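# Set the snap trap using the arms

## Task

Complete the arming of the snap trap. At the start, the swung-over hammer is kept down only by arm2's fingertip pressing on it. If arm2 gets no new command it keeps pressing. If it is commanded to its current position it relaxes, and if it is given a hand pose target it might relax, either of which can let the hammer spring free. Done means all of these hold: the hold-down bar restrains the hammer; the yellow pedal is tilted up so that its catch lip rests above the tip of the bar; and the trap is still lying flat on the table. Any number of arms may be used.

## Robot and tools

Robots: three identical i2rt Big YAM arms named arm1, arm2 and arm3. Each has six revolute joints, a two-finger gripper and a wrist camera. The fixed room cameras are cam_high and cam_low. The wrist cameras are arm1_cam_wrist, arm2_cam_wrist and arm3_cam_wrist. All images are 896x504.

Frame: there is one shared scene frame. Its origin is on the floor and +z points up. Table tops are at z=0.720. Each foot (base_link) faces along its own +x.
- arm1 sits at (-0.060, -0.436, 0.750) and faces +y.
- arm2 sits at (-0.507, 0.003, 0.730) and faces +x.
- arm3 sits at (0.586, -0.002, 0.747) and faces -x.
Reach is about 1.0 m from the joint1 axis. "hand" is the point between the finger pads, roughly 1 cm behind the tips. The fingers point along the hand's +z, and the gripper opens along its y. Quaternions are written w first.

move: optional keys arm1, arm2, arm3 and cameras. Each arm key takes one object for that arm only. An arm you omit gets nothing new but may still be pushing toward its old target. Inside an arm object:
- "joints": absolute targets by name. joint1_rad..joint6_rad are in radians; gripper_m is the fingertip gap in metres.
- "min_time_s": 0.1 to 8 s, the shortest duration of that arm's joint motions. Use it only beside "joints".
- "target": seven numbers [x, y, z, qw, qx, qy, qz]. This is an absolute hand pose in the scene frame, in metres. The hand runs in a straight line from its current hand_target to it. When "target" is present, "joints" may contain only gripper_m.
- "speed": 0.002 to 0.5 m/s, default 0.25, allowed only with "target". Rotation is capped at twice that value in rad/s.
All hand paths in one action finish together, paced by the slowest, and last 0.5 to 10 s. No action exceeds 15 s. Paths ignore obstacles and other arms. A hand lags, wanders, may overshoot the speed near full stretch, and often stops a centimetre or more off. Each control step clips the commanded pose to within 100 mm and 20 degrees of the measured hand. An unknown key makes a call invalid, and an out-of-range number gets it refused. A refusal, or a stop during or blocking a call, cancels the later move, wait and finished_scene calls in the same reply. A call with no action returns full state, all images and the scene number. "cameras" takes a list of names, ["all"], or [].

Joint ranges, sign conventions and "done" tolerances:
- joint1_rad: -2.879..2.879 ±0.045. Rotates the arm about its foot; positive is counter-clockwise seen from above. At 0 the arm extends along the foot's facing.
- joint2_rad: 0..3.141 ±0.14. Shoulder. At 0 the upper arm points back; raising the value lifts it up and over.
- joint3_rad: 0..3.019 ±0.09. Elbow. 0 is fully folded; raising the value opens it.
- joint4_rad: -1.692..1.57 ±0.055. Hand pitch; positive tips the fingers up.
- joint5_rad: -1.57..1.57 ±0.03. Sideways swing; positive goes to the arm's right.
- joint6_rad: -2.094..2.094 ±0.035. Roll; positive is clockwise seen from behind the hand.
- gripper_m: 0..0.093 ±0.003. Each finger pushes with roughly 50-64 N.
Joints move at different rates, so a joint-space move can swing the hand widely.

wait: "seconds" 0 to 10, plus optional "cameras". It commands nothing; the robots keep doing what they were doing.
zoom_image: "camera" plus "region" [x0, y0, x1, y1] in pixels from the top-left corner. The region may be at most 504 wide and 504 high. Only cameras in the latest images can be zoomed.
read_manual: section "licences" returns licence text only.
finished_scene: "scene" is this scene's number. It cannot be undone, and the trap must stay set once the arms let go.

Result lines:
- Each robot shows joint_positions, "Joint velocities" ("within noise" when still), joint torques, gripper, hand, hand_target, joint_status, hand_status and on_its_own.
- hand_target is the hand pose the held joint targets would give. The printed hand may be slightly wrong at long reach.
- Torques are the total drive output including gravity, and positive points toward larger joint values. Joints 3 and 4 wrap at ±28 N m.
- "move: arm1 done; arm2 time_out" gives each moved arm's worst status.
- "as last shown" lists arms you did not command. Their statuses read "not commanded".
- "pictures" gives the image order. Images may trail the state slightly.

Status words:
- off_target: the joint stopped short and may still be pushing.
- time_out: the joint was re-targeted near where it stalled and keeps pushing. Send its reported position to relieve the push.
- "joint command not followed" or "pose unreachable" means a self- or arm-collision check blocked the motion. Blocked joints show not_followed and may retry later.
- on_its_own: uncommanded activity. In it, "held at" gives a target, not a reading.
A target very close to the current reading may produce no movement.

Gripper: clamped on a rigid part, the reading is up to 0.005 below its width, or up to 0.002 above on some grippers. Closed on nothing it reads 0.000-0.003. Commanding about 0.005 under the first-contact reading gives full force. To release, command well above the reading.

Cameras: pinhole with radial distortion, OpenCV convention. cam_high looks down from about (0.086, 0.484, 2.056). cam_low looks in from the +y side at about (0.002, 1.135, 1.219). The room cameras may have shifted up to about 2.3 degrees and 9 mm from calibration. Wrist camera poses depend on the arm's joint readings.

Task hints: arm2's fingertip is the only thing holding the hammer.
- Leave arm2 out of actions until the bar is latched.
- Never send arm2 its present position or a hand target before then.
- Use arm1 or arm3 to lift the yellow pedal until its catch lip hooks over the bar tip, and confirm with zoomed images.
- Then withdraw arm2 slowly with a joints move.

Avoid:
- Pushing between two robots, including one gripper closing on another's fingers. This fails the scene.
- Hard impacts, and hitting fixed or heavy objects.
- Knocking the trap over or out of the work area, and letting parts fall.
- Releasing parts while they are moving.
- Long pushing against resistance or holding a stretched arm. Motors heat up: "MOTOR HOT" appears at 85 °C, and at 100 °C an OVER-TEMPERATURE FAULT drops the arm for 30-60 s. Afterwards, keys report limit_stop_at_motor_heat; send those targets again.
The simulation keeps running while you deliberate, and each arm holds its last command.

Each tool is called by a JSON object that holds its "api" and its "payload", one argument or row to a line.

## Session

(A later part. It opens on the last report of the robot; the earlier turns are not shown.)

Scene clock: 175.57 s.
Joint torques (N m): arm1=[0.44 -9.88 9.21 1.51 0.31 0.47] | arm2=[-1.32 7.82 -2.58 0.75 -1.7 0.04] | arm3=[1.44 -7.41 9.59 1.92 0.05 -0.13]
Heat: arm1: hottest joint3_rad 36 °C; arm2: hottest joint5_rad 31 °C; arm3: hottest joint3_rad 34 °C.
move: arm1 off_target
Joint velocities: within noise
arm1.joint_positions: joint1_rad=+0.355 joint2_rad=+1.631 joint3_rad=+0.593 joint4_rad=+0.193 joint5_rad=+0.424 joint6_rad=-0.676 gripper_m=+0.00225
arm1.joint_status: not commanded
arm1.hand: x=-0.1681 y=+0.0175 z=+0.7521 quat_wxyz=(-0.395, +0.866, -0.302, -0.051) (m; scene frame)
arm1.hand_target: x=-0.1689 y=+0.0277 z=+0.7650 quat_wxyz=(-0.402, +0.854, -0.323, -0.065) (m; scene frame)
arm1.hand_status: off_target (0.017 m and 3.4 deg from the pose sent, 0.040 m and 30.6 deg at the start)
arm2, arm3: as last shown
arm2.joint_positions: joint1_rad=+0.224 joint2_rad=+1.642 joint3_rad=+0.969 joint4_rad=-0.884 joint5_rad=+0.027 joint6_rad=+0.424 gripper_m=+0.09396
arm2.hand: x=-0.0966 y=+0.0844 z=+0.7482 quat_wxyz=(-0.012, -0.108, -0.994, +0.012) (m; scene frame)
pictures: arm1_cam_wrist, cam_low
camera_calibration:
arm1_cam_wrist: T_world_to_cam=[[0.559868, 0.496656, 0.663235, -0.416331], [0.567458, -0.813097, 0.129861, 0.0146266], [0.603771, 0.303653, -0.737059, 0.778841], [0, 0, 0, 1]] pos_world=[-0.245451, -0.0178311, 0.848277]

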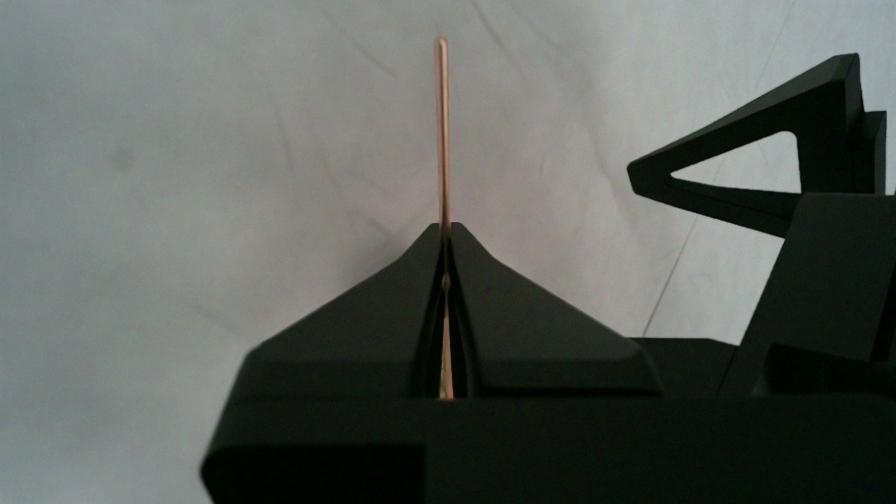

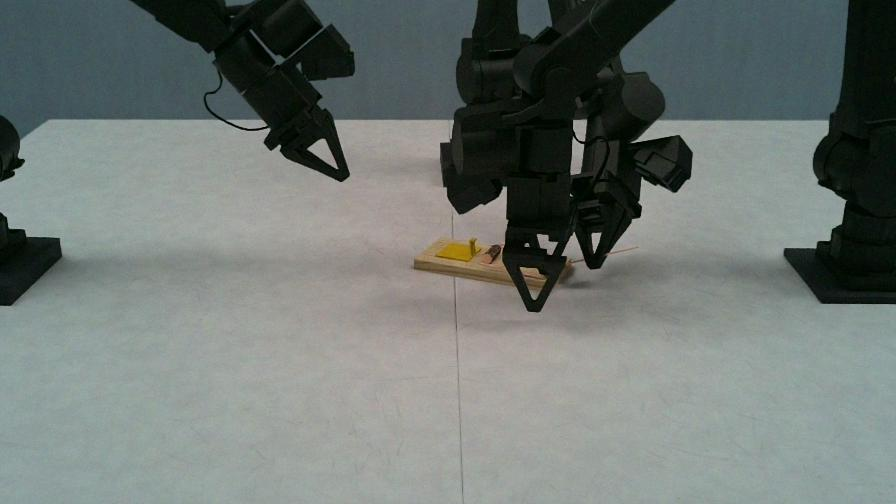

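{"api": "move", "payload": {
  "arm1": {"joints":{"gripper_m":0.007}},
  "cameras": ["arm1_cam_wrist","cam_low","arm2_cam_wrist","cam_high"]
}}

{"api": "zoom_image", "payload": {
  "camera": "cam_low",
  "region": [400, 210, 660, 310]
}}

{"api": "zoom_image", "payload": {
  "camera": "cam_high",
  "region": [400, 170, 640, 310]
}}

Scene clock: 181.77 s.
Joint torques (N m): arm1=[0.32 -9.29 9.2 1.92 0.31 0.28] | arm2=[-1.26 7.65 -2.44 0.49 -1.68 0.02] | arm3=[0.73 -7.3 9.59 1.88 0.04 -0.13]
Heat: arm1: hottest joint3_rad 36 °C; arm2: hottest joint5_rad 32 °C; arm3: hottest joint3_rad 34 °C.
move: arm1 done
Joint velocities: within noise
arm1.joint_positions: joint1_rad=+0.355 joint2_rad=+1.629 joint3_rad=+0.594 joint4_rad=+0.183 joint5_rad=+0.425 joint6_rad=-0.651 gripper_m=+0.00696
arm1.joint_status: all done
arm1.hand: x=-0.1675 y=+0.0163 z=+0.7515 quat_wxyz=(-0.392, +0.864, -0.313, -0.054) (m; scene frame)
arm1.hand_target: x=-0.1690 y=+0.0278 z=+0.7652 quat_wxyz=(-0.402, +0.854, -0.323, -0.065) (m; scene frame)
arm1.hand_status: not commanded
arm2, arm3: as last shown
arm2.hand_target: x=-0.1849 y=+0.0686 z=+0.6527 quat_wxyz=(+0.140, -0.116, -0.983, +0.035) (m; scene frame)
pictures: arm1_cam_wrist, arm2_cam_wrist, cam_high, cam_low
camera_calibration:
arm1_cam_wrist: T_world_to_cam=[[0.578524, 0.488613, 0.653121, -0.404817], [0.554862, -0.822656, 0.123958, 0.0158365], [0.597861, 0.29068, -0.747039, 0.785178], [0, 0, 0, 1]] pos_world=[-0.244018, -0.0174081, 0.848991]
arm2_cam_wrist: T_world_to_cam=[[-0.212822, -0.976894, 0.0196059, 0.0462467], [-0.806168, 0.186895, 0.561394, -0.510603], [-0.552086, 0.103671, -0.827317, 0.681867], [0, 0, 0, 1]] pos_world=[-0.02534, 0.0699174, 0.849862]

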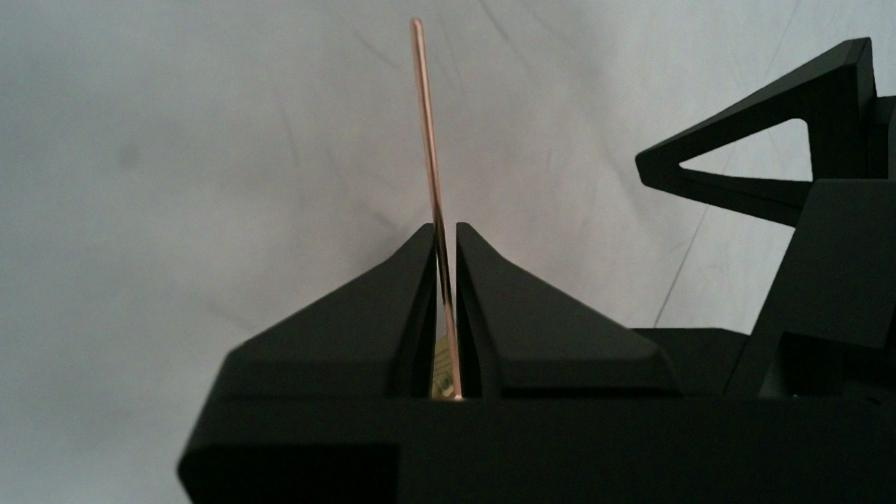

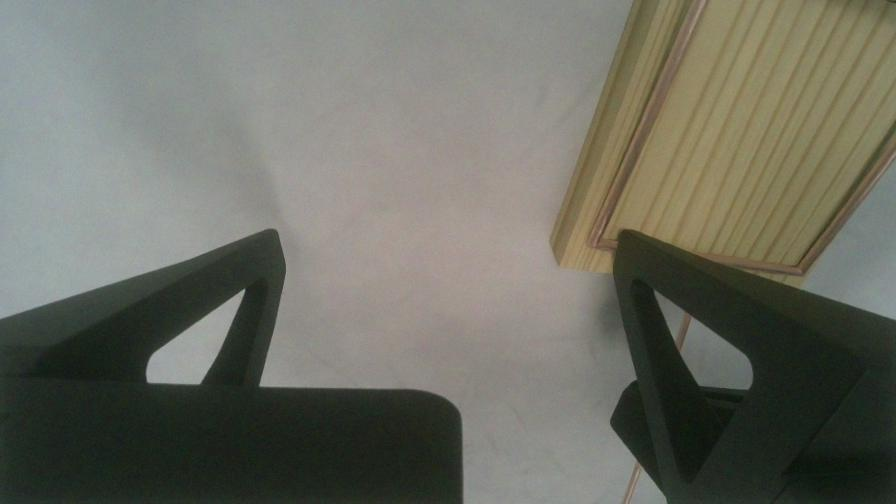

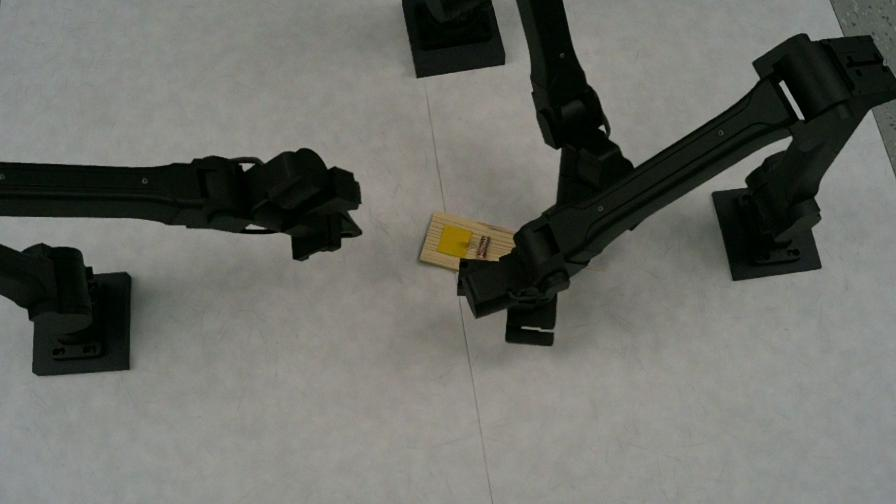

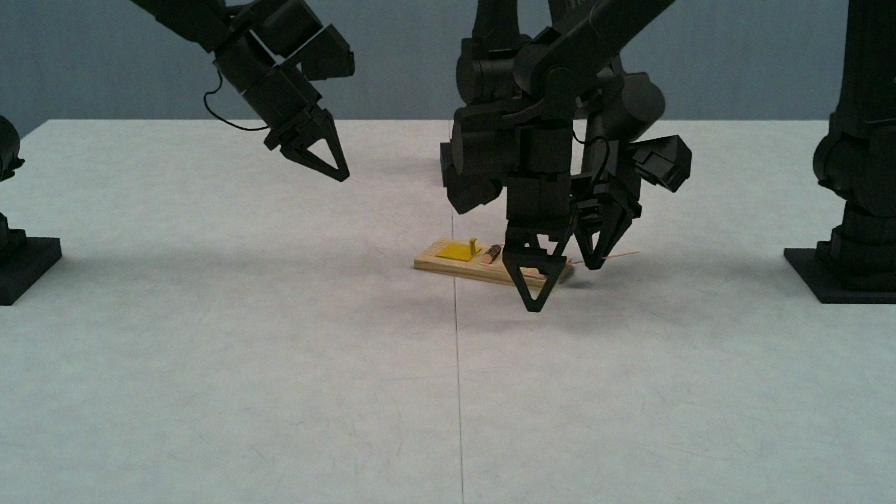

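Scaled by 1.938 from the camera's 896x504 image, which has a finer 1280x720 frame.

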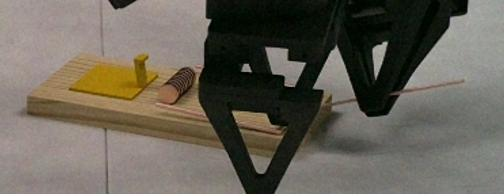

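Scaled by 2.100 from the camera's 896x504 image, which has a finer 1280x720 frame.

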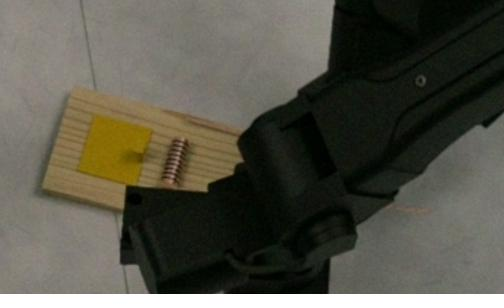

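{"api": "move", "payload": {
  "arm1": {"target":[-0.147,0.026,0.785,-0.371,0.741,-0.534,-0.167],"speed":0.08},
  "cameras": ["arm1_cam_wrist","cam_low"]
}}

{"api": "zoom_image", "payload": {
  "camera": "cam_low",
  "region": [400, 210, 660, 310]
}}

Scene clock: 201.70 s.
Joint torques (N m): arm1=[0.97 -8.47 7.38 2.25 0.3 0.11] | arm2=[-1.55 7.47 -2.66 0.72 -1.76 -0.06] | arm3=[0.5 -7.36 9.63 1.94 0.06 -0.11]
Heat: arm1: hottest joint3_rad 35 °C; arm2: hottest joint5_rad 32 °C; arm3: hottest joint3_rad 34 °C.
move: arm1 not_followed
Joint velocities: within noise
arm1.joint_positions: joint1_rad=+0.341 joint2_rad=+1.607 joint3_rad=+0.594 joint4_rad=+0.170 joint5_rad=+0.414 joint6_rad=-0.498 gripper_m=+0.00696
arm1.joint_status: not commanded
arm1.on_its_own: joint6_rad is held at -0.498, not at its first target -0.636
arm1.hand: x=-0.1634 y=+0.0181 z=+0.7588 quat_wxyz=(-0.387, +0.834, -0.382, -0.088) (m; scene frame)
arm1.hand_target: x=-0.1634 y=+0.0181 z=+0.7588 quat_wxyz=(-0.387, +0.834, -0.382, -0.088) (m; scene frame)
arm1.hand_status: not_followed (0.032 m and 22.5 deg from the pose sent, 0.041 m and 32.0 deg at the start; pose on its path clipped on 22 of 113 steps)
arm2.joint_positions: joint1_rad=+0.224 joint2_rad=+1.642 joint3_rad=+0.969 joint4_rad=-0.884 joint5_rad=+0.027 joint6_rad=+0.424 gripper_m=+0.09396
arm2.joint_status: not commanded
arm2.hand: x=-0.0966 y=+0.0844 z=+0.7482 quat_wxyz=(-0.012, -0.108, -0.994, +0.012) (m; scene frame)
arm2.hand_target: x=-0.1849 y=+0.0686 z=+0.6527 quat_wxyz=(+0.140, -0.116, -0.983, +0.035) (m; scene frame)
arm2.hand_status: not commanded
arm3: as last shown
pictures: arm1_cam_wrist, cam_low
pose unreachable (arm1 arm): on one or more control steps of this call this arm could not follow its commanded pose, so it was not sent that pose on those steps. On the call's last step it was still not sent that pose. It may still have moved: this result reports where it is.
cause: moving toward the commanded pose would bring a part of the arm too close to another arm (this arm's fingers and the arm2 arm's wrist (the part past joint 5), at the place that arm is still heading or pushing toward).
camera_calibration:
arm1_cam_wrist: T_world_to_cam=[[0.702334, 0.39925, 0.589344, -0.342609], [0.469571, -0.882078, 0.0379639, 0.0664794], [0.535004, 0.250075, -0.80699, 0.823609], [0, 0, 0, 1]] pos_world=[-0.231225, -0.0105376, 0.864035]

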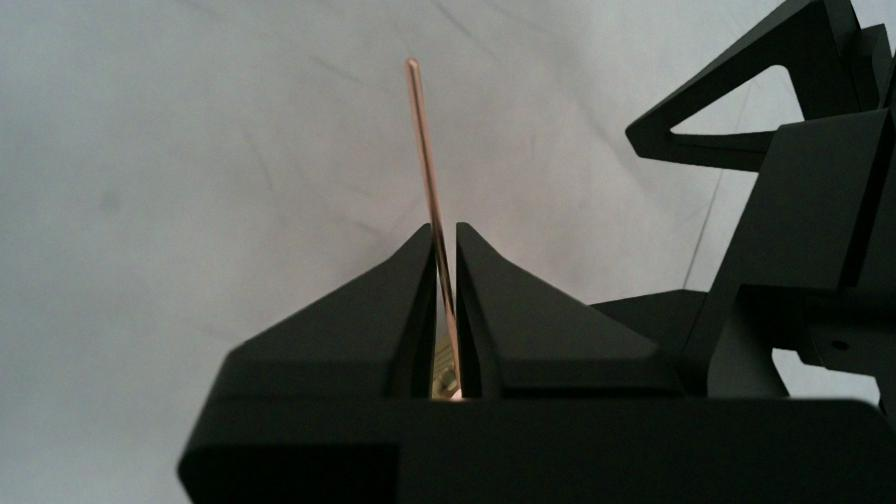

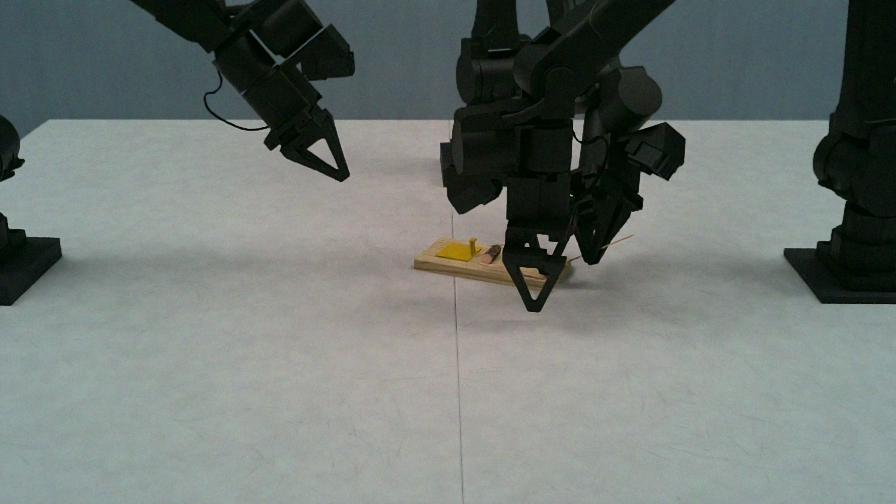

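Scaled by 1.938 from the camera's 896x504 image, which has a finer 1280x720 frame.

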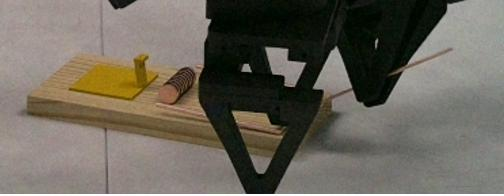

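{"api": "move", "payload": {
  "arm1": {"joints":{"gripper_m":0.0015}}
}}

{"api": "move", "payload": {
  "arm1": {"target":[-0.161,-0.018,0.764,-0.387,0.834,-0.382,-0.088],"speed":0.06},
  "cameras": ["arm1_cam_wrist","arm2_cam_wrist","cam_low"]
}}

Scene clock: 213.37 s.
Joint torques (N m): arm1=[0.44 -7.82 7.45 2.17 0.07 0.23] | arm2=[-1.14 7.3 -2.54 0.94 -1.73 -0.02] | arm3=[0.67 -7.65 9.68 1.77 0.08 -0.08]
Heat: arm1: hottest joint3_rad 34 °C; arm2: hottest joint5_rad 33 °C; arm3: hottest joint3_rad 35 °C.
move: arm1 done
Joint velocities: within noise
arm1.joint_positions: joint1_rad=+0.341 joint2_rad=+1.604 joint3_rad=+0.593 joint4_rad=+0.171 joint5_rad=+0.419 joint6_rad=-0.507 gripper_m=+0.00238
arm1.joint_status: all done
arm1.on_its_own: joint6_rad is held at -0.498, not at its first target -0.636
arm1.hand: x=-0.1627 y=+0.0184 z=+0.7603 quat_wxyz=(-0.390, +0.835, -0.379, -0.086) (m; scene frame)
arm1.hand_target: x=-0.1634 y=+0.0181 z=+0.7589 quat_wxyz=(-0.388, +0.834, -0.382, -0.088) (m; scene frame)
arm1.hand_status: not commanded
arm2.joint_positions: joint1_rad=+0.224 joint2_rad=+1.642 joint3_rad=+0.969 joint4_rad=-0.884 joint5_rad=+0.028 joint6_rad=+0.424 gripper_m=+0.09396
arm2.joint_status: not commanded
arm2.hand: x=-0.0966 y=+0.0843 z=+0.7482 quat_wxyz=(-0.012, -0.108, -0.994, +0.012) (m; scene frame)
arm2.hand_target: x=-0.1849 y=+0.0686 z=+0.6528 quat_wxyz=(+0.140, -0.116, -0.983, +0.035) (m; scene frame)
arm2.hand_status: not commanded
arm3: as last shown
pictures: none

Scene clock: 214.53 s.
Joint torques (N m): arm1=[2.49 -8.94 4.75 1.37 0.67 0.26] | arm2=[-0.97 7.18 -2.61 1.11 -2.27 -0.01] | arm3=[1.03 -7.3 9.69 1.89 0.07 -0.13]
Heat: arm1: hottest joint3_rad 34 °C; arm2: hottest joint5_rad 33 °C; arm3: hottest joint3_rad 35 °C.
move: arm1 off_target
Joint velocities: within noise
arm1.joint_positions: joint1_rad=+0.353 joint2_rad=+1.545 joint3_rad=+0.536 joint4_rad=+0.181 joint5_rad=+0.426 joint6_rad=-0.487 gripper_m=+0.00222
arm1.joint_status: not commanded
arm1.hand: x=-0.1593 y=-0.0008 z=+0.7672 quat_wxyz=(-0.395, +0.830, -0.384, -0.093) (m; scene frame)
arm1.hand_target: x=-0.1606 y=-0.0172 z=+0.7635 quat_wxyz=(-0.387, +0.834, -0.382, -0.088) (m; scene frame)
arm1.hand_status: off_target (0.018 m and 1.2 deg from the pose sent, 0.037 m and 0.6 deg at the start)
arm2.joint_positions: joint1_rad=+0.219 joint2_rad=+1.645 joint3_rad=+0.969 joint4_rad=-0.895 joint5_rad=+0.042 joint6_rad=+0.424 gripper_m=+0.09396
arm2.joint_status: not commanded
arm2.hand: x=-0.0987 y=+0.0792 z=+0.7472 quat_wxyz=(-0.008, -0.110, -0.994, +0.021) (m; scene frame)
arm2.hand_target: x=-0.1849 y=+0.0686 z=+0.6527 quat_wxyz=(+0.139, -0.116, -0.983, +0.036) (m; scene frame)
arm2.hand_status: not commanded
arm3.joint_positions: joint1_rad=+0.190 joint2_rad=+1.279 joint3_rad=+0.661 joint4_rad=-0.280 joint5_rad=+0.105 joint6_rad=+0.117 gripper_m=+0.00049
arm3.joint_status: not commanded
arm3.hand: x=+0.1435 y=-0.0437 z=+0.8403 quat_wxyz=(-0.003, +0.945, -0.009, -0.327) (m; scene frame)
arm3.hand_target: x=+0.1306 y=-0.0500 z=+0.8504 quat_wxyz=(+0.000, +0.940, +0.000, -0.342) (m; scene frame)
arm3.hand_status: not commanded
pictures: arm1_cam_wrist, arm2_cam_wrist, cam_low
camera_calibration:
arm1_cam_wrist: T_world_to_cam=[[0.707122, 0.384858, 0.593181, -0.345044], [0.465888, -0.884648, 0.0185849, 0.0619037], [0.531909, 0.263214, -0.804855, 0.830706], [0, 0, 0, 1]] pos_world=[-0.226712, -0.0310976, 0.872121]
arm2_cam_wrist: T_world_to_cam=[[-0.217229, -0.975334, 0.0391848, 0.0255098], [-0.799438, 0.2008, 0.566197, -0.514769], [-0.560099, 0.0916686, -0.823338, 0.677637], [0, 0, 0, 1]] pos_world=[-0.02644, 0.0661282, 0.848385]

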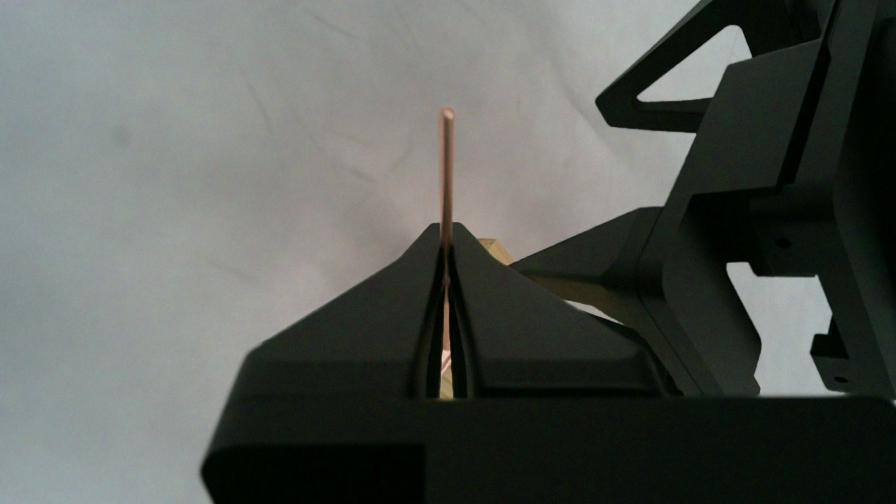

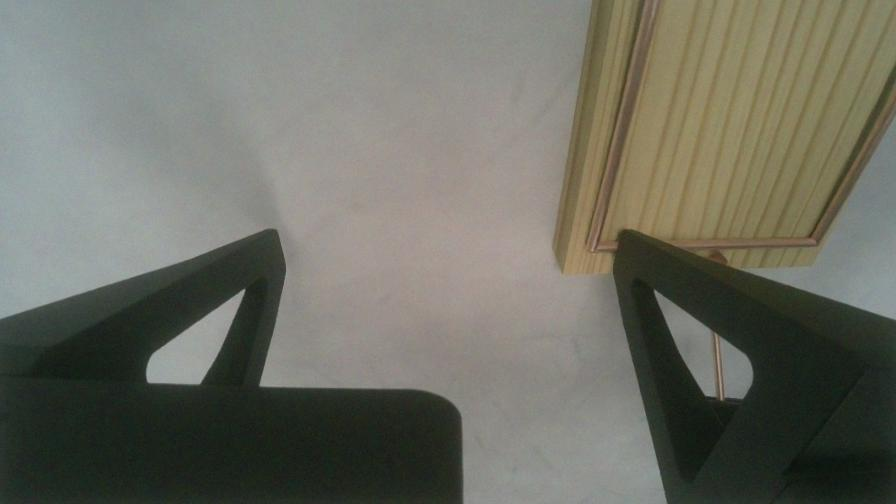

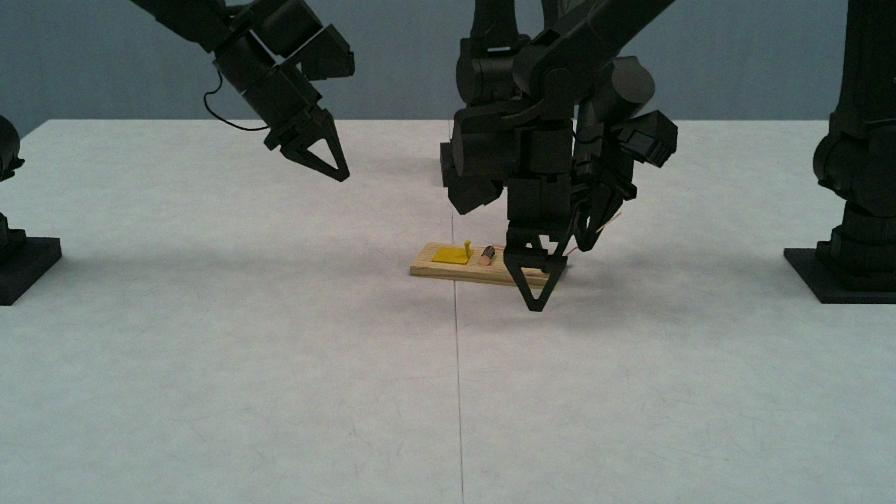

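{"api": "move", "payload": {
  "arm1": {"target":[-0.139,-0.018,0.788,-0.371,0.741,-0.534,-0.167],"speed":0.08,"joints":{"gripper_m":0.003}}
}}

{"api": "move", "payload": {
  "arm1": {"target":[-0.114,-0.022,0.791,-0.315,0.578,-0.708,-0.257],"speed":0.08},
  "cameras": ["arm1_cam_wrist","arm2_cam_wrist","cam_low"]
}}

Scene clock: 222.90 s.
Joint torques (N m): arm1=[1.03 -9.93 6.34 1.39 0.55 0.16] | arm2=[-0.91 7 -2.45 1.43 -2.36 0] | arm3=[0.5 -6.77 9.51 1.98 0.04 -0.11]
Heat: arm1: hottest joint3_rad 34 °C; arm2: hottest joint5_rad 34 °C; arm3: hottest joint3_rad 35 °C.
move: arm1 off_target
Joint velocities: within noise
arm1.joint_positions: joint1_rad=+0.316 joint2_rad=+1.467 joint3_rad=+0.502 joint4_rad=+0.147 joint5_rad=+0.395 joint6_rad=-0.142 gripper_m=+0.00313
arm1.joint_status: all done
arm1.hand: x=-0.1436 y=-0.0110 z=+0.7796 quat_wxyz=(-0.368, +0.745, -0.531, -0.166) (m; scene frame)
arm1.hand_target: x=-0.1391 y=-0.0175 z=+0.7874 quat_wxyz=(-0.371, +0.741, -0.534, -0.167) (m; scene frame)
arm1.hand_status: off_target (0.012 m and 0.7 deg from the pose sent, 0.034 m and 21.9 deg at the start)
arm2, arm3: as last shown
arm2.joint_positions: joint1_rad=+0.217 joint2_rad=+1.646 joint3_rad=+0.969 joint4_rad=-0.902 joint5_rad=+0.045 joint6_rad=+0.424 gripper_m=+0.09396
arm2.hand: x=-0.1002 y=+0.0776 z=+0.7469 quat_wxyz=(-0.004, -0.111, -0.993, +0.023) (m; scene frame)
pictures: none

Scene clock: 226.90 s.
Joint torques (N m): arm1=[-0.03 -9.35 5.97 1.77 0.76 0.12] | arm2=[-0.85 6.48 -2.5 1.46 -2.34 0.04] | arm3=[0.85 -7.3 9.63 1.96 0.05 -0.12]
Heat: arm1: hottest joint3_rad 34 °C; arm2: hottest joint5_rad 35 °C; arm3: hottest joint3_rad 35 °C.
move: arm1 off_target
Joint velocities: arm1=[0.005 0.005 -0.002 0.012 0.022 0.066 -0.004] | arm2=[within noise] | arm3=[within noise]
arm1.joint_positions: joint1_rad=+0.252 joint2_rad=+1.428 joint3_rad=+0.478 joint4_rad=+0.147 joint5_rad=+0.339 joint6_rad=+0.324 gripper_m=+0.00308
arm1.joint_status: not commanded
arm1.hand: x=-0.1232 y=-0.0144 z=+0.7833 quat_wxyz=(-0.308, +0.588, -0.703, -0.256) (m; scene frame)
arm1.hand_target: x=-0.1142 y=-0.0216 z=+0.7901 quat_wxyz=(-0.315, +0.578, -0.708, -0.257) (m; scene frame)
arm1.hand_status: off_target (0.014 m and 1.5 deg from the pose sent, 0.034 m and 30.4 deg at the start)
arm2, arm3: as last shown
pictures: arm1_cam_wrist, arm2_cam_wrist, cam_low
camera_calibration:
arm1_cam_wrist: T_world_to_cam=[[0.9824, -0.186329, 0.0131055, 0.105207], [-0.180182, -0.96381, -0.196483, 0.120471], [0.0492418, 0.190664, -0.98042, 0.905105], [0, 0, 0, 1]] pos_world=[-0.126218, -0.0368565, 0.909674]
arm2_cam_wrist: T_world_to_cam=[[-0.218738, -0.97476, 0.0446789, 0.0193412], [-0.795089, 0.204589, 0.570943, -0.518987], [-0.565674, 0.0893634, -0.819773, 0.673659], [0, 0, 0, 1]] pos_world=[-0.027339, 0.0648317, 0.847696]

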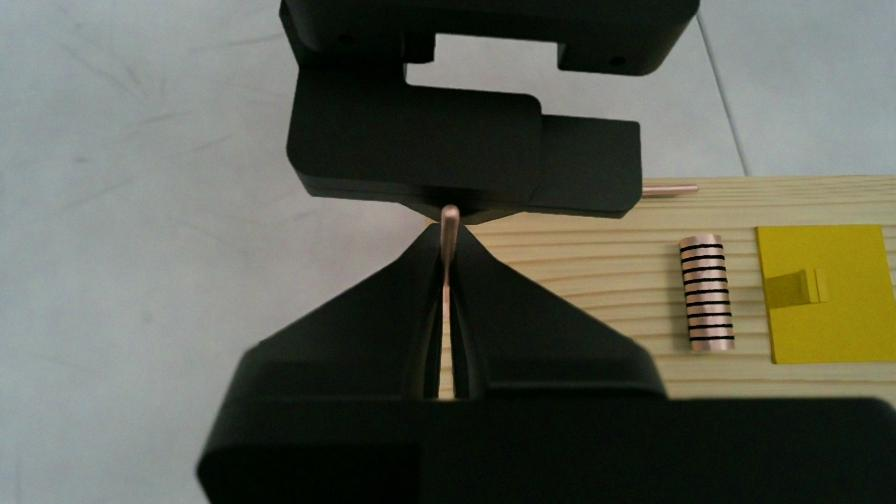

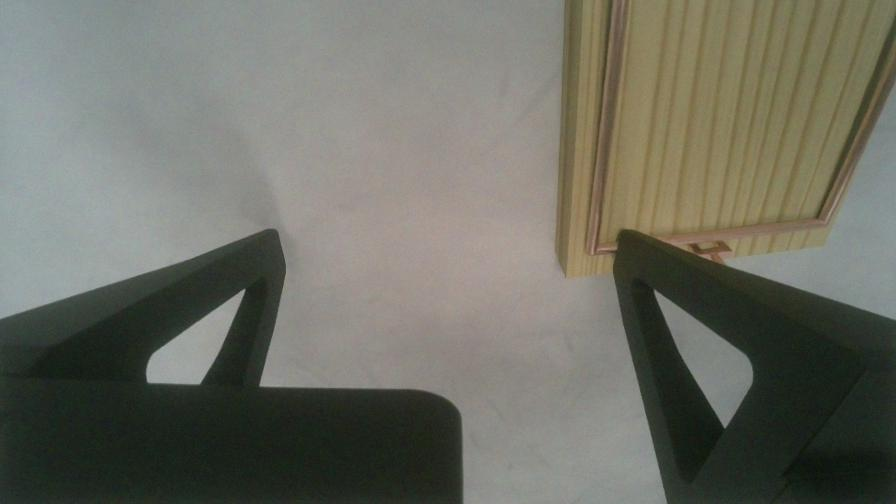

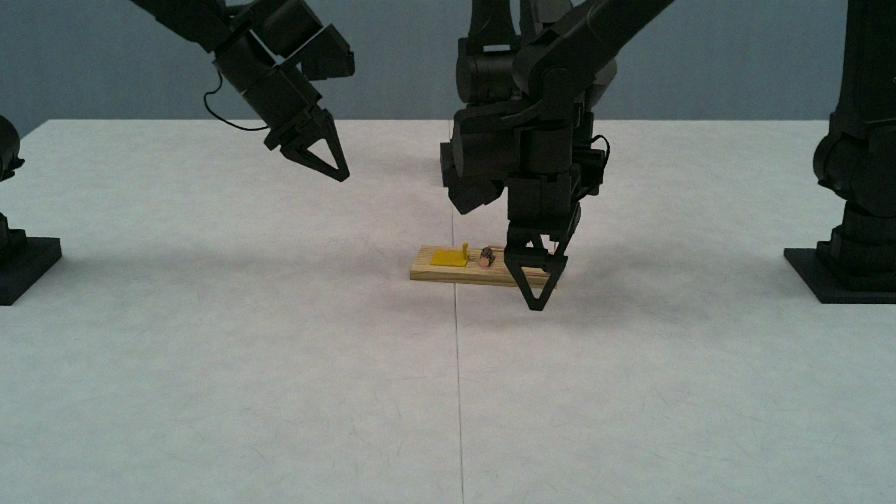

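{"api": "move", "payload": {
  "arm1": {"target":[-0.084,-0.027,0.782,-0.238,0.375,-0.833,-0.330],"speed":0.08}
}}

{"api": "move", "payload": {
  "arm1": {"target":[-0.071,-0.031,0.763,-0.161,0.186,-0.895,-0.374],"speed":0.08},
  "cameras": ["arm1_cam_wrist","arm2_cam_wrist","cam_low"]
}}

{"api": "zoom_image", "payload": {
  "camera": "cam_low",
  "region": [400, 210, 660, 310]
}}

Scene clock: 235.97 s.
Joint torques (N m): arm1=[-1.67 -8.41 5.38 2.3 1.21 0.12] | arm2=[-0.91 7.47 -2.32 1.32 -2.31 0.04] | arm3=[0.21 -7.88 9.65 1.8 0.03 -0.1]
Heat: arm1: hottest joint3_rad 33 °C; arm2: hottest joint5_rad 36 °C; arm3: hottest joint3_rad 35 °C.
move: arm1 off_target
Joint velocities: within noise
arm1.joint_positions: joint1_rad=+0.175 joint2_rad=+1.419 joint3_rad=+0.440 joint4_rad=+0.209 joint5_rad=+0.261 joint6_rad=+0.772 gripper_m=+0.00311
arm1.joint_status: not commanded
arm1.hand: x=-0.1026 y=-0.0178 z=+0.7796 quat_wxyz=(-0.225, +0.396, -0.825, -0.335) (m; scene frame)
arm1.hand_target: x=-0.0848 y=-0.0266 z=+0.7813 quat_wxyz=(-0.238, +0.375, -0.833, -0.330) (m; scene frame)
arm1.hand_status: off_target (0.021 m and 3.0 deg from the pose sent, 0.041 m and 31.0 deg at the start)
arm2, arm3: as last shown
pictures: none

Scene clock: 239.40 s.
Joint torques (N m): arm1=[-0.97 -6.48 5.16 2.52 0.98 0.27] | arm2=[-0.79 7.47 -2.41 1.37 -2.34 0.03] | arm3=[0.5 -7.71 9.65 1.89 0.08 -0.1]
Heat: arm1: hottest joint3_rad 33 °C; arm2: hottest joint5_rad 37 °C; arm3: hottest joint3_rad 35 °C.
move: arm1 off_target
Joint velocities: within noise
arm1.joint_positions: joint1_rad=+0.130 joint2_rad=+1.452 joint3_rad=+0.406 joint4_rad=+0.301 joint5_rad=+0.235 joint6_rad=+1.160 gripper_m=+0.00315
arm1.joint_status: not commanded
arm1.hand: x=-0.0871 y=-0.0209 z=+0.7694 quat_wxyz=(-0.154, +0.212, -0.886, -0.382) (m; scene frame)
arm1.hand_target: x=-0.0716 y=-0.0311 z=+0.7629 quat_wxyz=(-0.161, +0.186, -0.894, -0.374) (m; scene frame)
arm1.hand_status: off_target (0.020 m and 3.3 deg from the pose sent, 0.038 m and 26.8 deg at the start)
arm2, arm3: as last shown
pictures: arm1_cam_wrist, arm2_cam_wrist, cam_low
camera_calibration:
arm1_cam_wrist: T_world_to_cam=[[0.493023, -0.627547, -0.602588, 0.490539], [-0.767682, -0.639698, 0.0380944, -0.106915], [-0.40938, 0.443815, -0.797143, 0.715206], [0, 0, 0, 1]] pos_world=[-0.0311327, -0.0779754, 0.869787]
arm2_cam_wrist: T_world_to_cam=[[-0.218738, -0.97476, 0.0446789, 0.0193412], [-0.795089, 0.204589, 0.570943, -0.518987], [-0.565674, 0.0893634, -0.819773, 0.673659], [0, 0, 0, 1]] pos_world=[-0.027339, 0.0648317, 0.847696]

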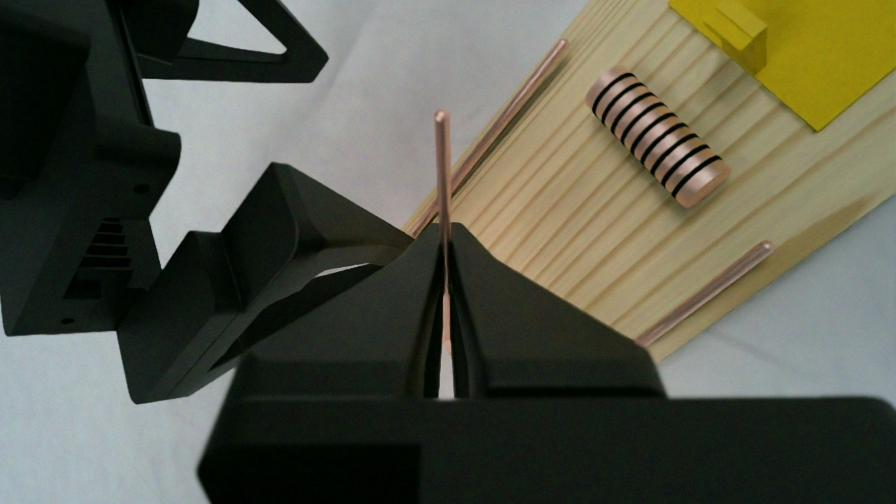

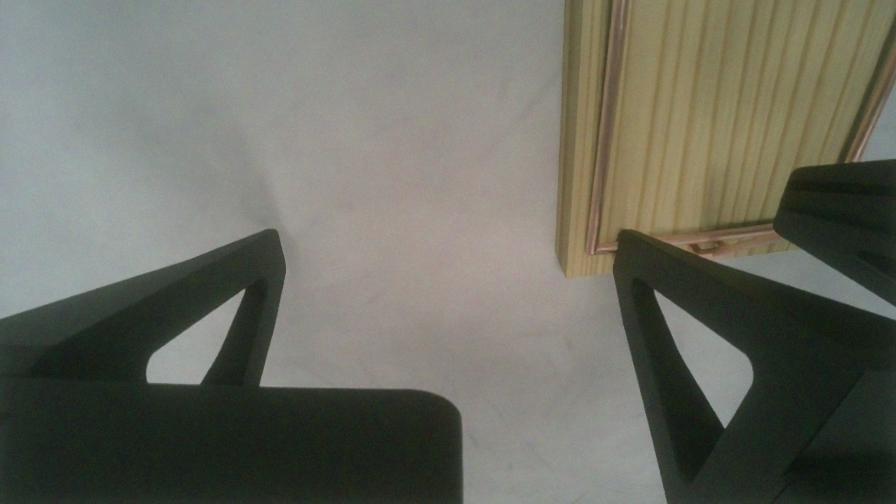

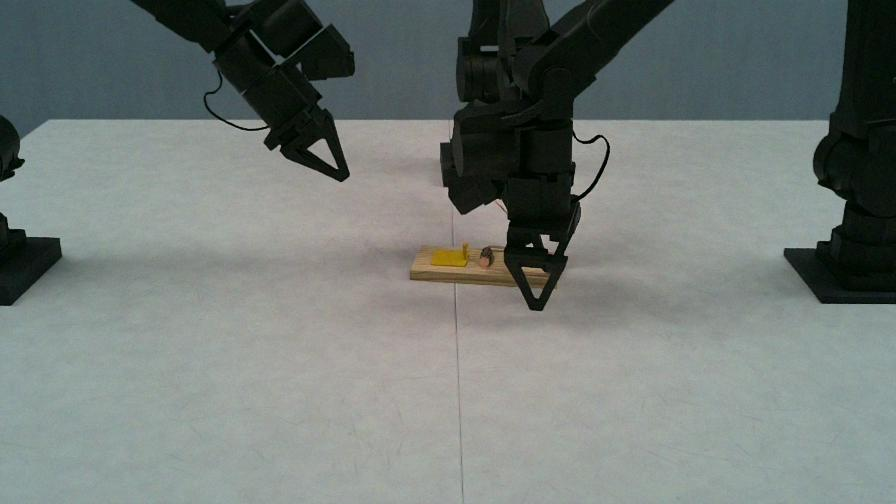

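Scaled by 1.938 from the camera's 896x504 image, which has a finer 1280x720 frame.

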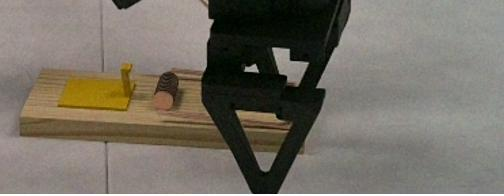

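{"api": "move", "payload": {
  "arm1": {"target":[-0.058,-0.032,0.746,-0.161,0.186,-0.895,-0.374],"speed":0.06}
}}

{"api": "move", "payload": {
  "arm1": {"joints":{"gripper_m":0.014}},
  "cameras": ["arm1_cam_wrist","cam_low"]
}}

{"api": "zoom_image", "payload": {
  "camera": "cam_low",
  "region": [400, 210, 660, 310]
}}

Scene clock: 246.07 s.
Joint torques (N m): arm1=[-2.61 -4.19 5.39 2.02 1.29 -0.07] | arm2=[-0.97 7.47 -2.51 1.35 -2.31 0.02] | arm3=[0.15 -6.95 9.66 1.92 0.02 -0.14]
Heat: arm1: hottest joint3_rad 33 °C; arm2: hottest joint5_rad 37 °C; arm3: hottest joint3_rad 35 °C.
move: arm1 off_target
Joint velocities: within noise
arm1.joint_positions: joint1_rad=+0.104 joint2_rad=+1.481 joint3_rad=+0.378 joint4_rad=+0.401 joint5_rad=+0.195 joint6_rad=+1.168 gripper_m=+0.00313
arm1.joint_status: not commanded
arm1.hand: x=-0.0831 y=-0.0208 z=+0.7652 quat_wxyz=(-0.141, +0.201, -0.881, -0.404) (m; scene frame)
arm1.hand_target: x=-0.0594 y=-0.0334 z=+0.7473 quat_wxyz=(-0.160, +0.186, -0.895, -0.374) (m; scene frame)
arm1.hand_status: off_target (0.034 m and 4.7 deg from the pose sent, 0.039 m and 3.4 deg at the start)
arm2, arm3: as last shown
pictures: none

Scene clock: 246.67 s.
Joint torques (N m): arm1=[0.56 -5.77 6.78 2.22 0.35 -0.06] | arm2=[-1.08 6.59 -2.65 1.28 -2.33 0.04] | arm3=[1.26 -8 9.59 2.09 0.05 -0.1]
Heat: arm1: hottest joint3_rad 33 °C; arm2: hottest joint5_rad 37 °C; arm3: hottest joint3_rad 35 °C.
move: arm1 done
Joint velocities: within noise
arm1.joint_positions: joint1_rad=+0.065 joint2_rad=+1.506 joint3_rad=+0.356 joint4_rad=+0.398 joint5_rad=+0.217 joint6_rad=+1.168 gripper_m=+0.01392
arm1.joint_status: all done
arm1.hand: x=-0.0619 y=-0.0351 z=+0.7480 quat_wxyz=(-0.157, +0.184, -0.894, -0.377) (m; scene frame)
arm1.hand_target: x=-0.0595 y=-0.0334 z=+0.7472 quat_wxyz=(-0.160, +0.186, -0.895, -0.374) (m; scene frame)
arm1.hand_status: not commanded
arm2, arm3: as last shown
pictures: arm1_cam_wrist, cam_low
camera_calibration:
arm1_cam_wrist: T_world_to_cam=[[0.446499, -0.658192, -0.606154, 0.455029], [-0.801743, -0.595077, 0.0555922, -0.109507], [-0.397299, 0.461158, -0.793402, 0.713355], [0, 0, 0, 1]] pos_world=[-0.00755128, -0.0946377, 0.847883]

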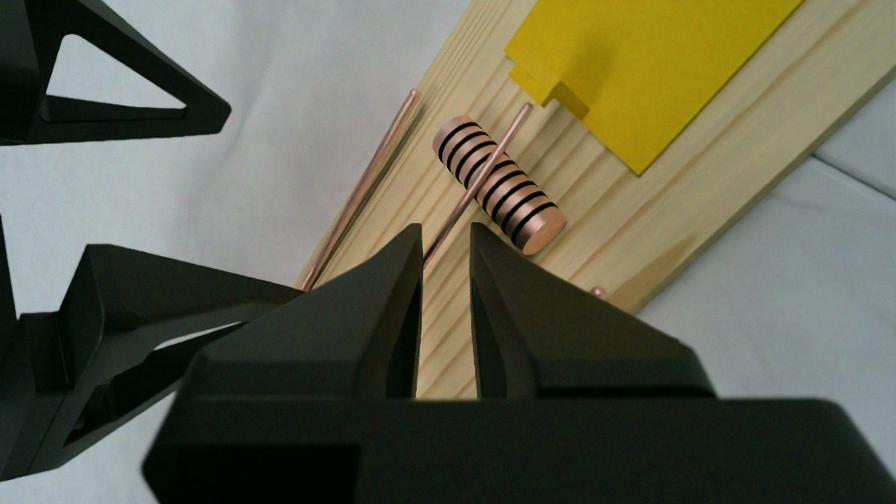

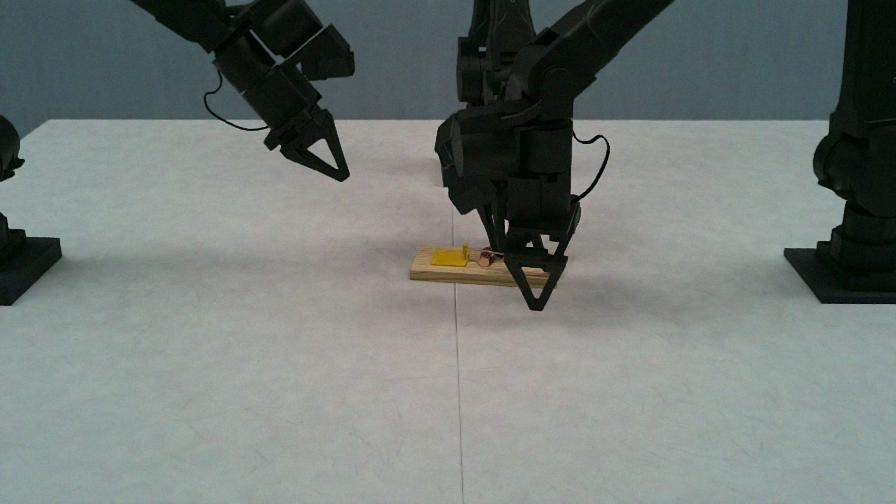

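Scaled by 1.938 from the camera's 896x504 image, which has a finer 1280x720 frame.

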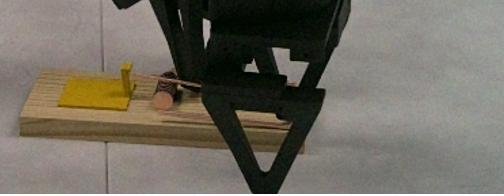

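{"api": "move", "payload": {
  "arm1": {"target":[-0.072,-0.12,0.80,-0.161,0.186,-0.895,-0.374],"speed":0.15},
  "arm3": {"target":[0.025,-0.055,0.795,0,0.94,0,-0.342],"speed":0.2},
  "cameras": ["arm1_cam_wrist","arm3_cam_wrist","cam_low"]
}}

{"api": "zoom_image", "payload": {
  "camera": "cam_low",
  "region": [400, 210, 560, 310]
}}

Scene clock: 263.00 s.
Joint torques (N m): arm1=[2.26 -3.31 10.39 1.96 0.49 0.15] | arm2=[-0.91 7.94 -2.43 1.46 -2.31 0.01] | arm3=[-0.85 -11.93 10.76 1.98 0.03 -0.13]
Heat: arm1: hottest joint3_rad 33 °C; arm2: hottest joint5_rad 38 °C; arm3: hottest joint3_rad 35 °C.
move: arm1 done; arm3 off_target
Joint velocities: within noise
arm1.joint_positions: joint1_rad=+0.155 joint2_rad=+0.983 joint3_rad=+0.197 joint4_rad=-0.005 joint5_rad=+0.294 joint6_rad=+1.219 gripper_m=+0.01395
arm1.joint_status: not commanded
arm1.hand: x=-0.0678 y=-0.1251 z=+0.7921 quat_wxyz=(-0.164, +0.190, -0.897, -0.364) (m; scene frame)
arm1.hand_target: x=-0.0719 y=-0.1200 z=+0.7999 quat_wxyz=(-0.161, +0.186, -0.894, -0.374) (m; scene frame)
arm1.hand_status: done (0.010 m and 1.3 deg from the pose sent, 0.100 m and 0.6 deg at the start)
arm2: as last shown
arm3.joint_positions: joint1_rad=+0.185 joint2_rad=+1.633 joint3_rad=+0.853 joint4_rad=-0.136 joint5_rad=+0.089 joint6_rad=+0.098 gripper_m=+0.00049
arm3.joint_status: not commanded
arm3.hand: x=+0.0527 y=-0.0572 z=+0.7810 quat_wxyz=(+0.000, +0.948, +0.001, -0.319) (m; scene frame)
arm3.hand_target: x=+0.0267 y=-0.0547 z=+0.7960 quat_wxyz=(+0.000, +0.940, +0.000, -0.342) (m; scene frame)
arm3.hand_status: off_target (0.031 m and 2.8 deg from the pose sent, 0.127 m and 2.1 deg at the start)
pictures: arm1_cam_wrist, arm3_cam_wrist, cam_low
camera_calibration:
arm1_cam_wrist: T_world_to_cam=[[0.459916, -0.672339, -0.580033, 0.403575], [-0.80257, -0.594248, 0.0524481, -0.167558], [-0.379946, 0.441395, -0.812903, 0.801693], [0, 0, 0, 1]] pos_world=[-0.0154876, -0.182095, 0.894573]
arm3_cam_wrist: T_world_to_cam=[[-0.00274553, 0.999996, -0.00106524, 0.0574398], [0.999407, 0.00270734, -0.0343304, -0.0205215], [-0.0343273, -0.00115887, -0.99941, 0.907695], [0, 0, 0, 1]] pos_world=[0.0518258, -0.0563321, 0.906516]

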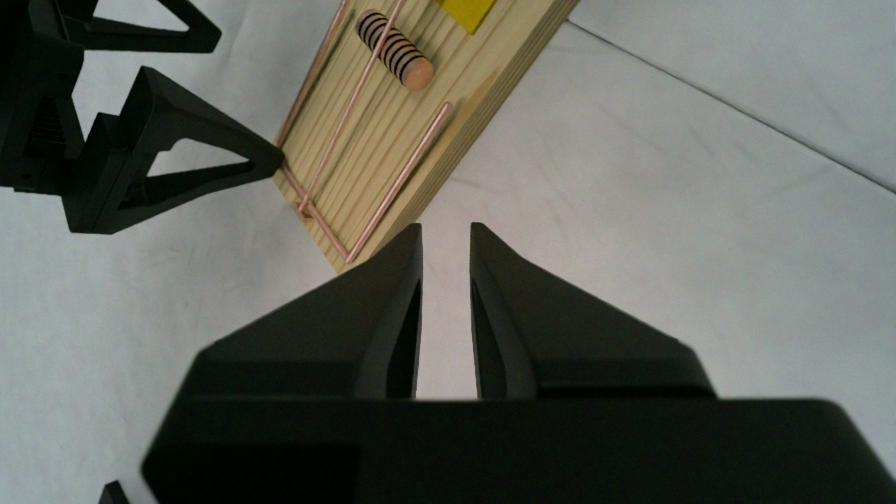

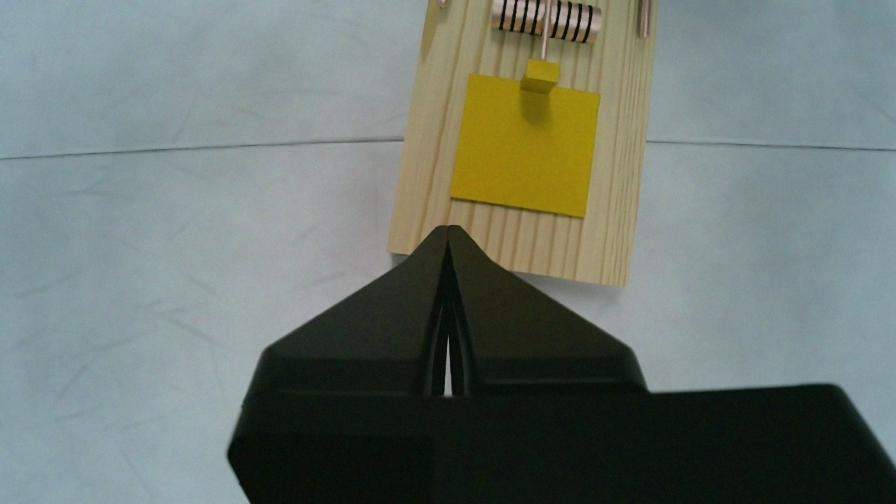

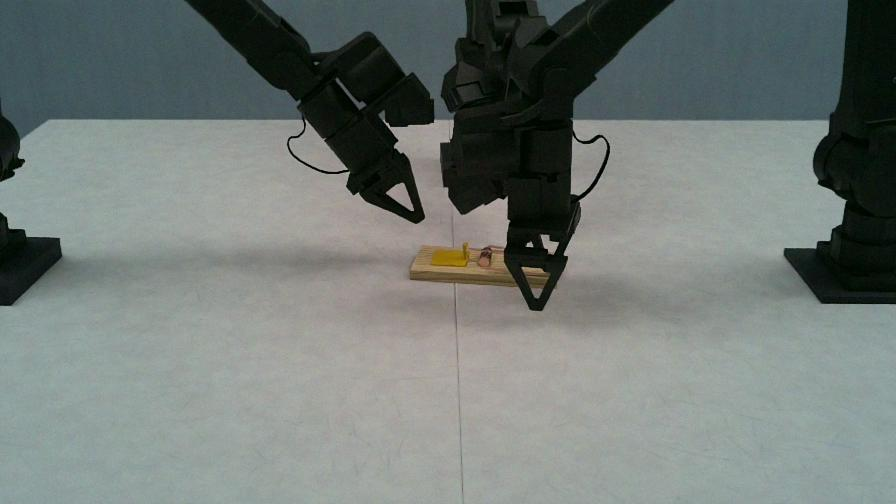

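Scaled by 3.150 from the camera's 896x504 image, which has a finer 1280x720 frame.

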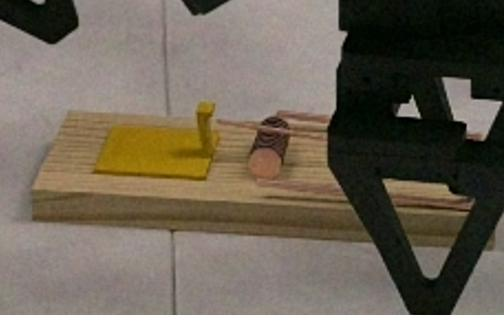

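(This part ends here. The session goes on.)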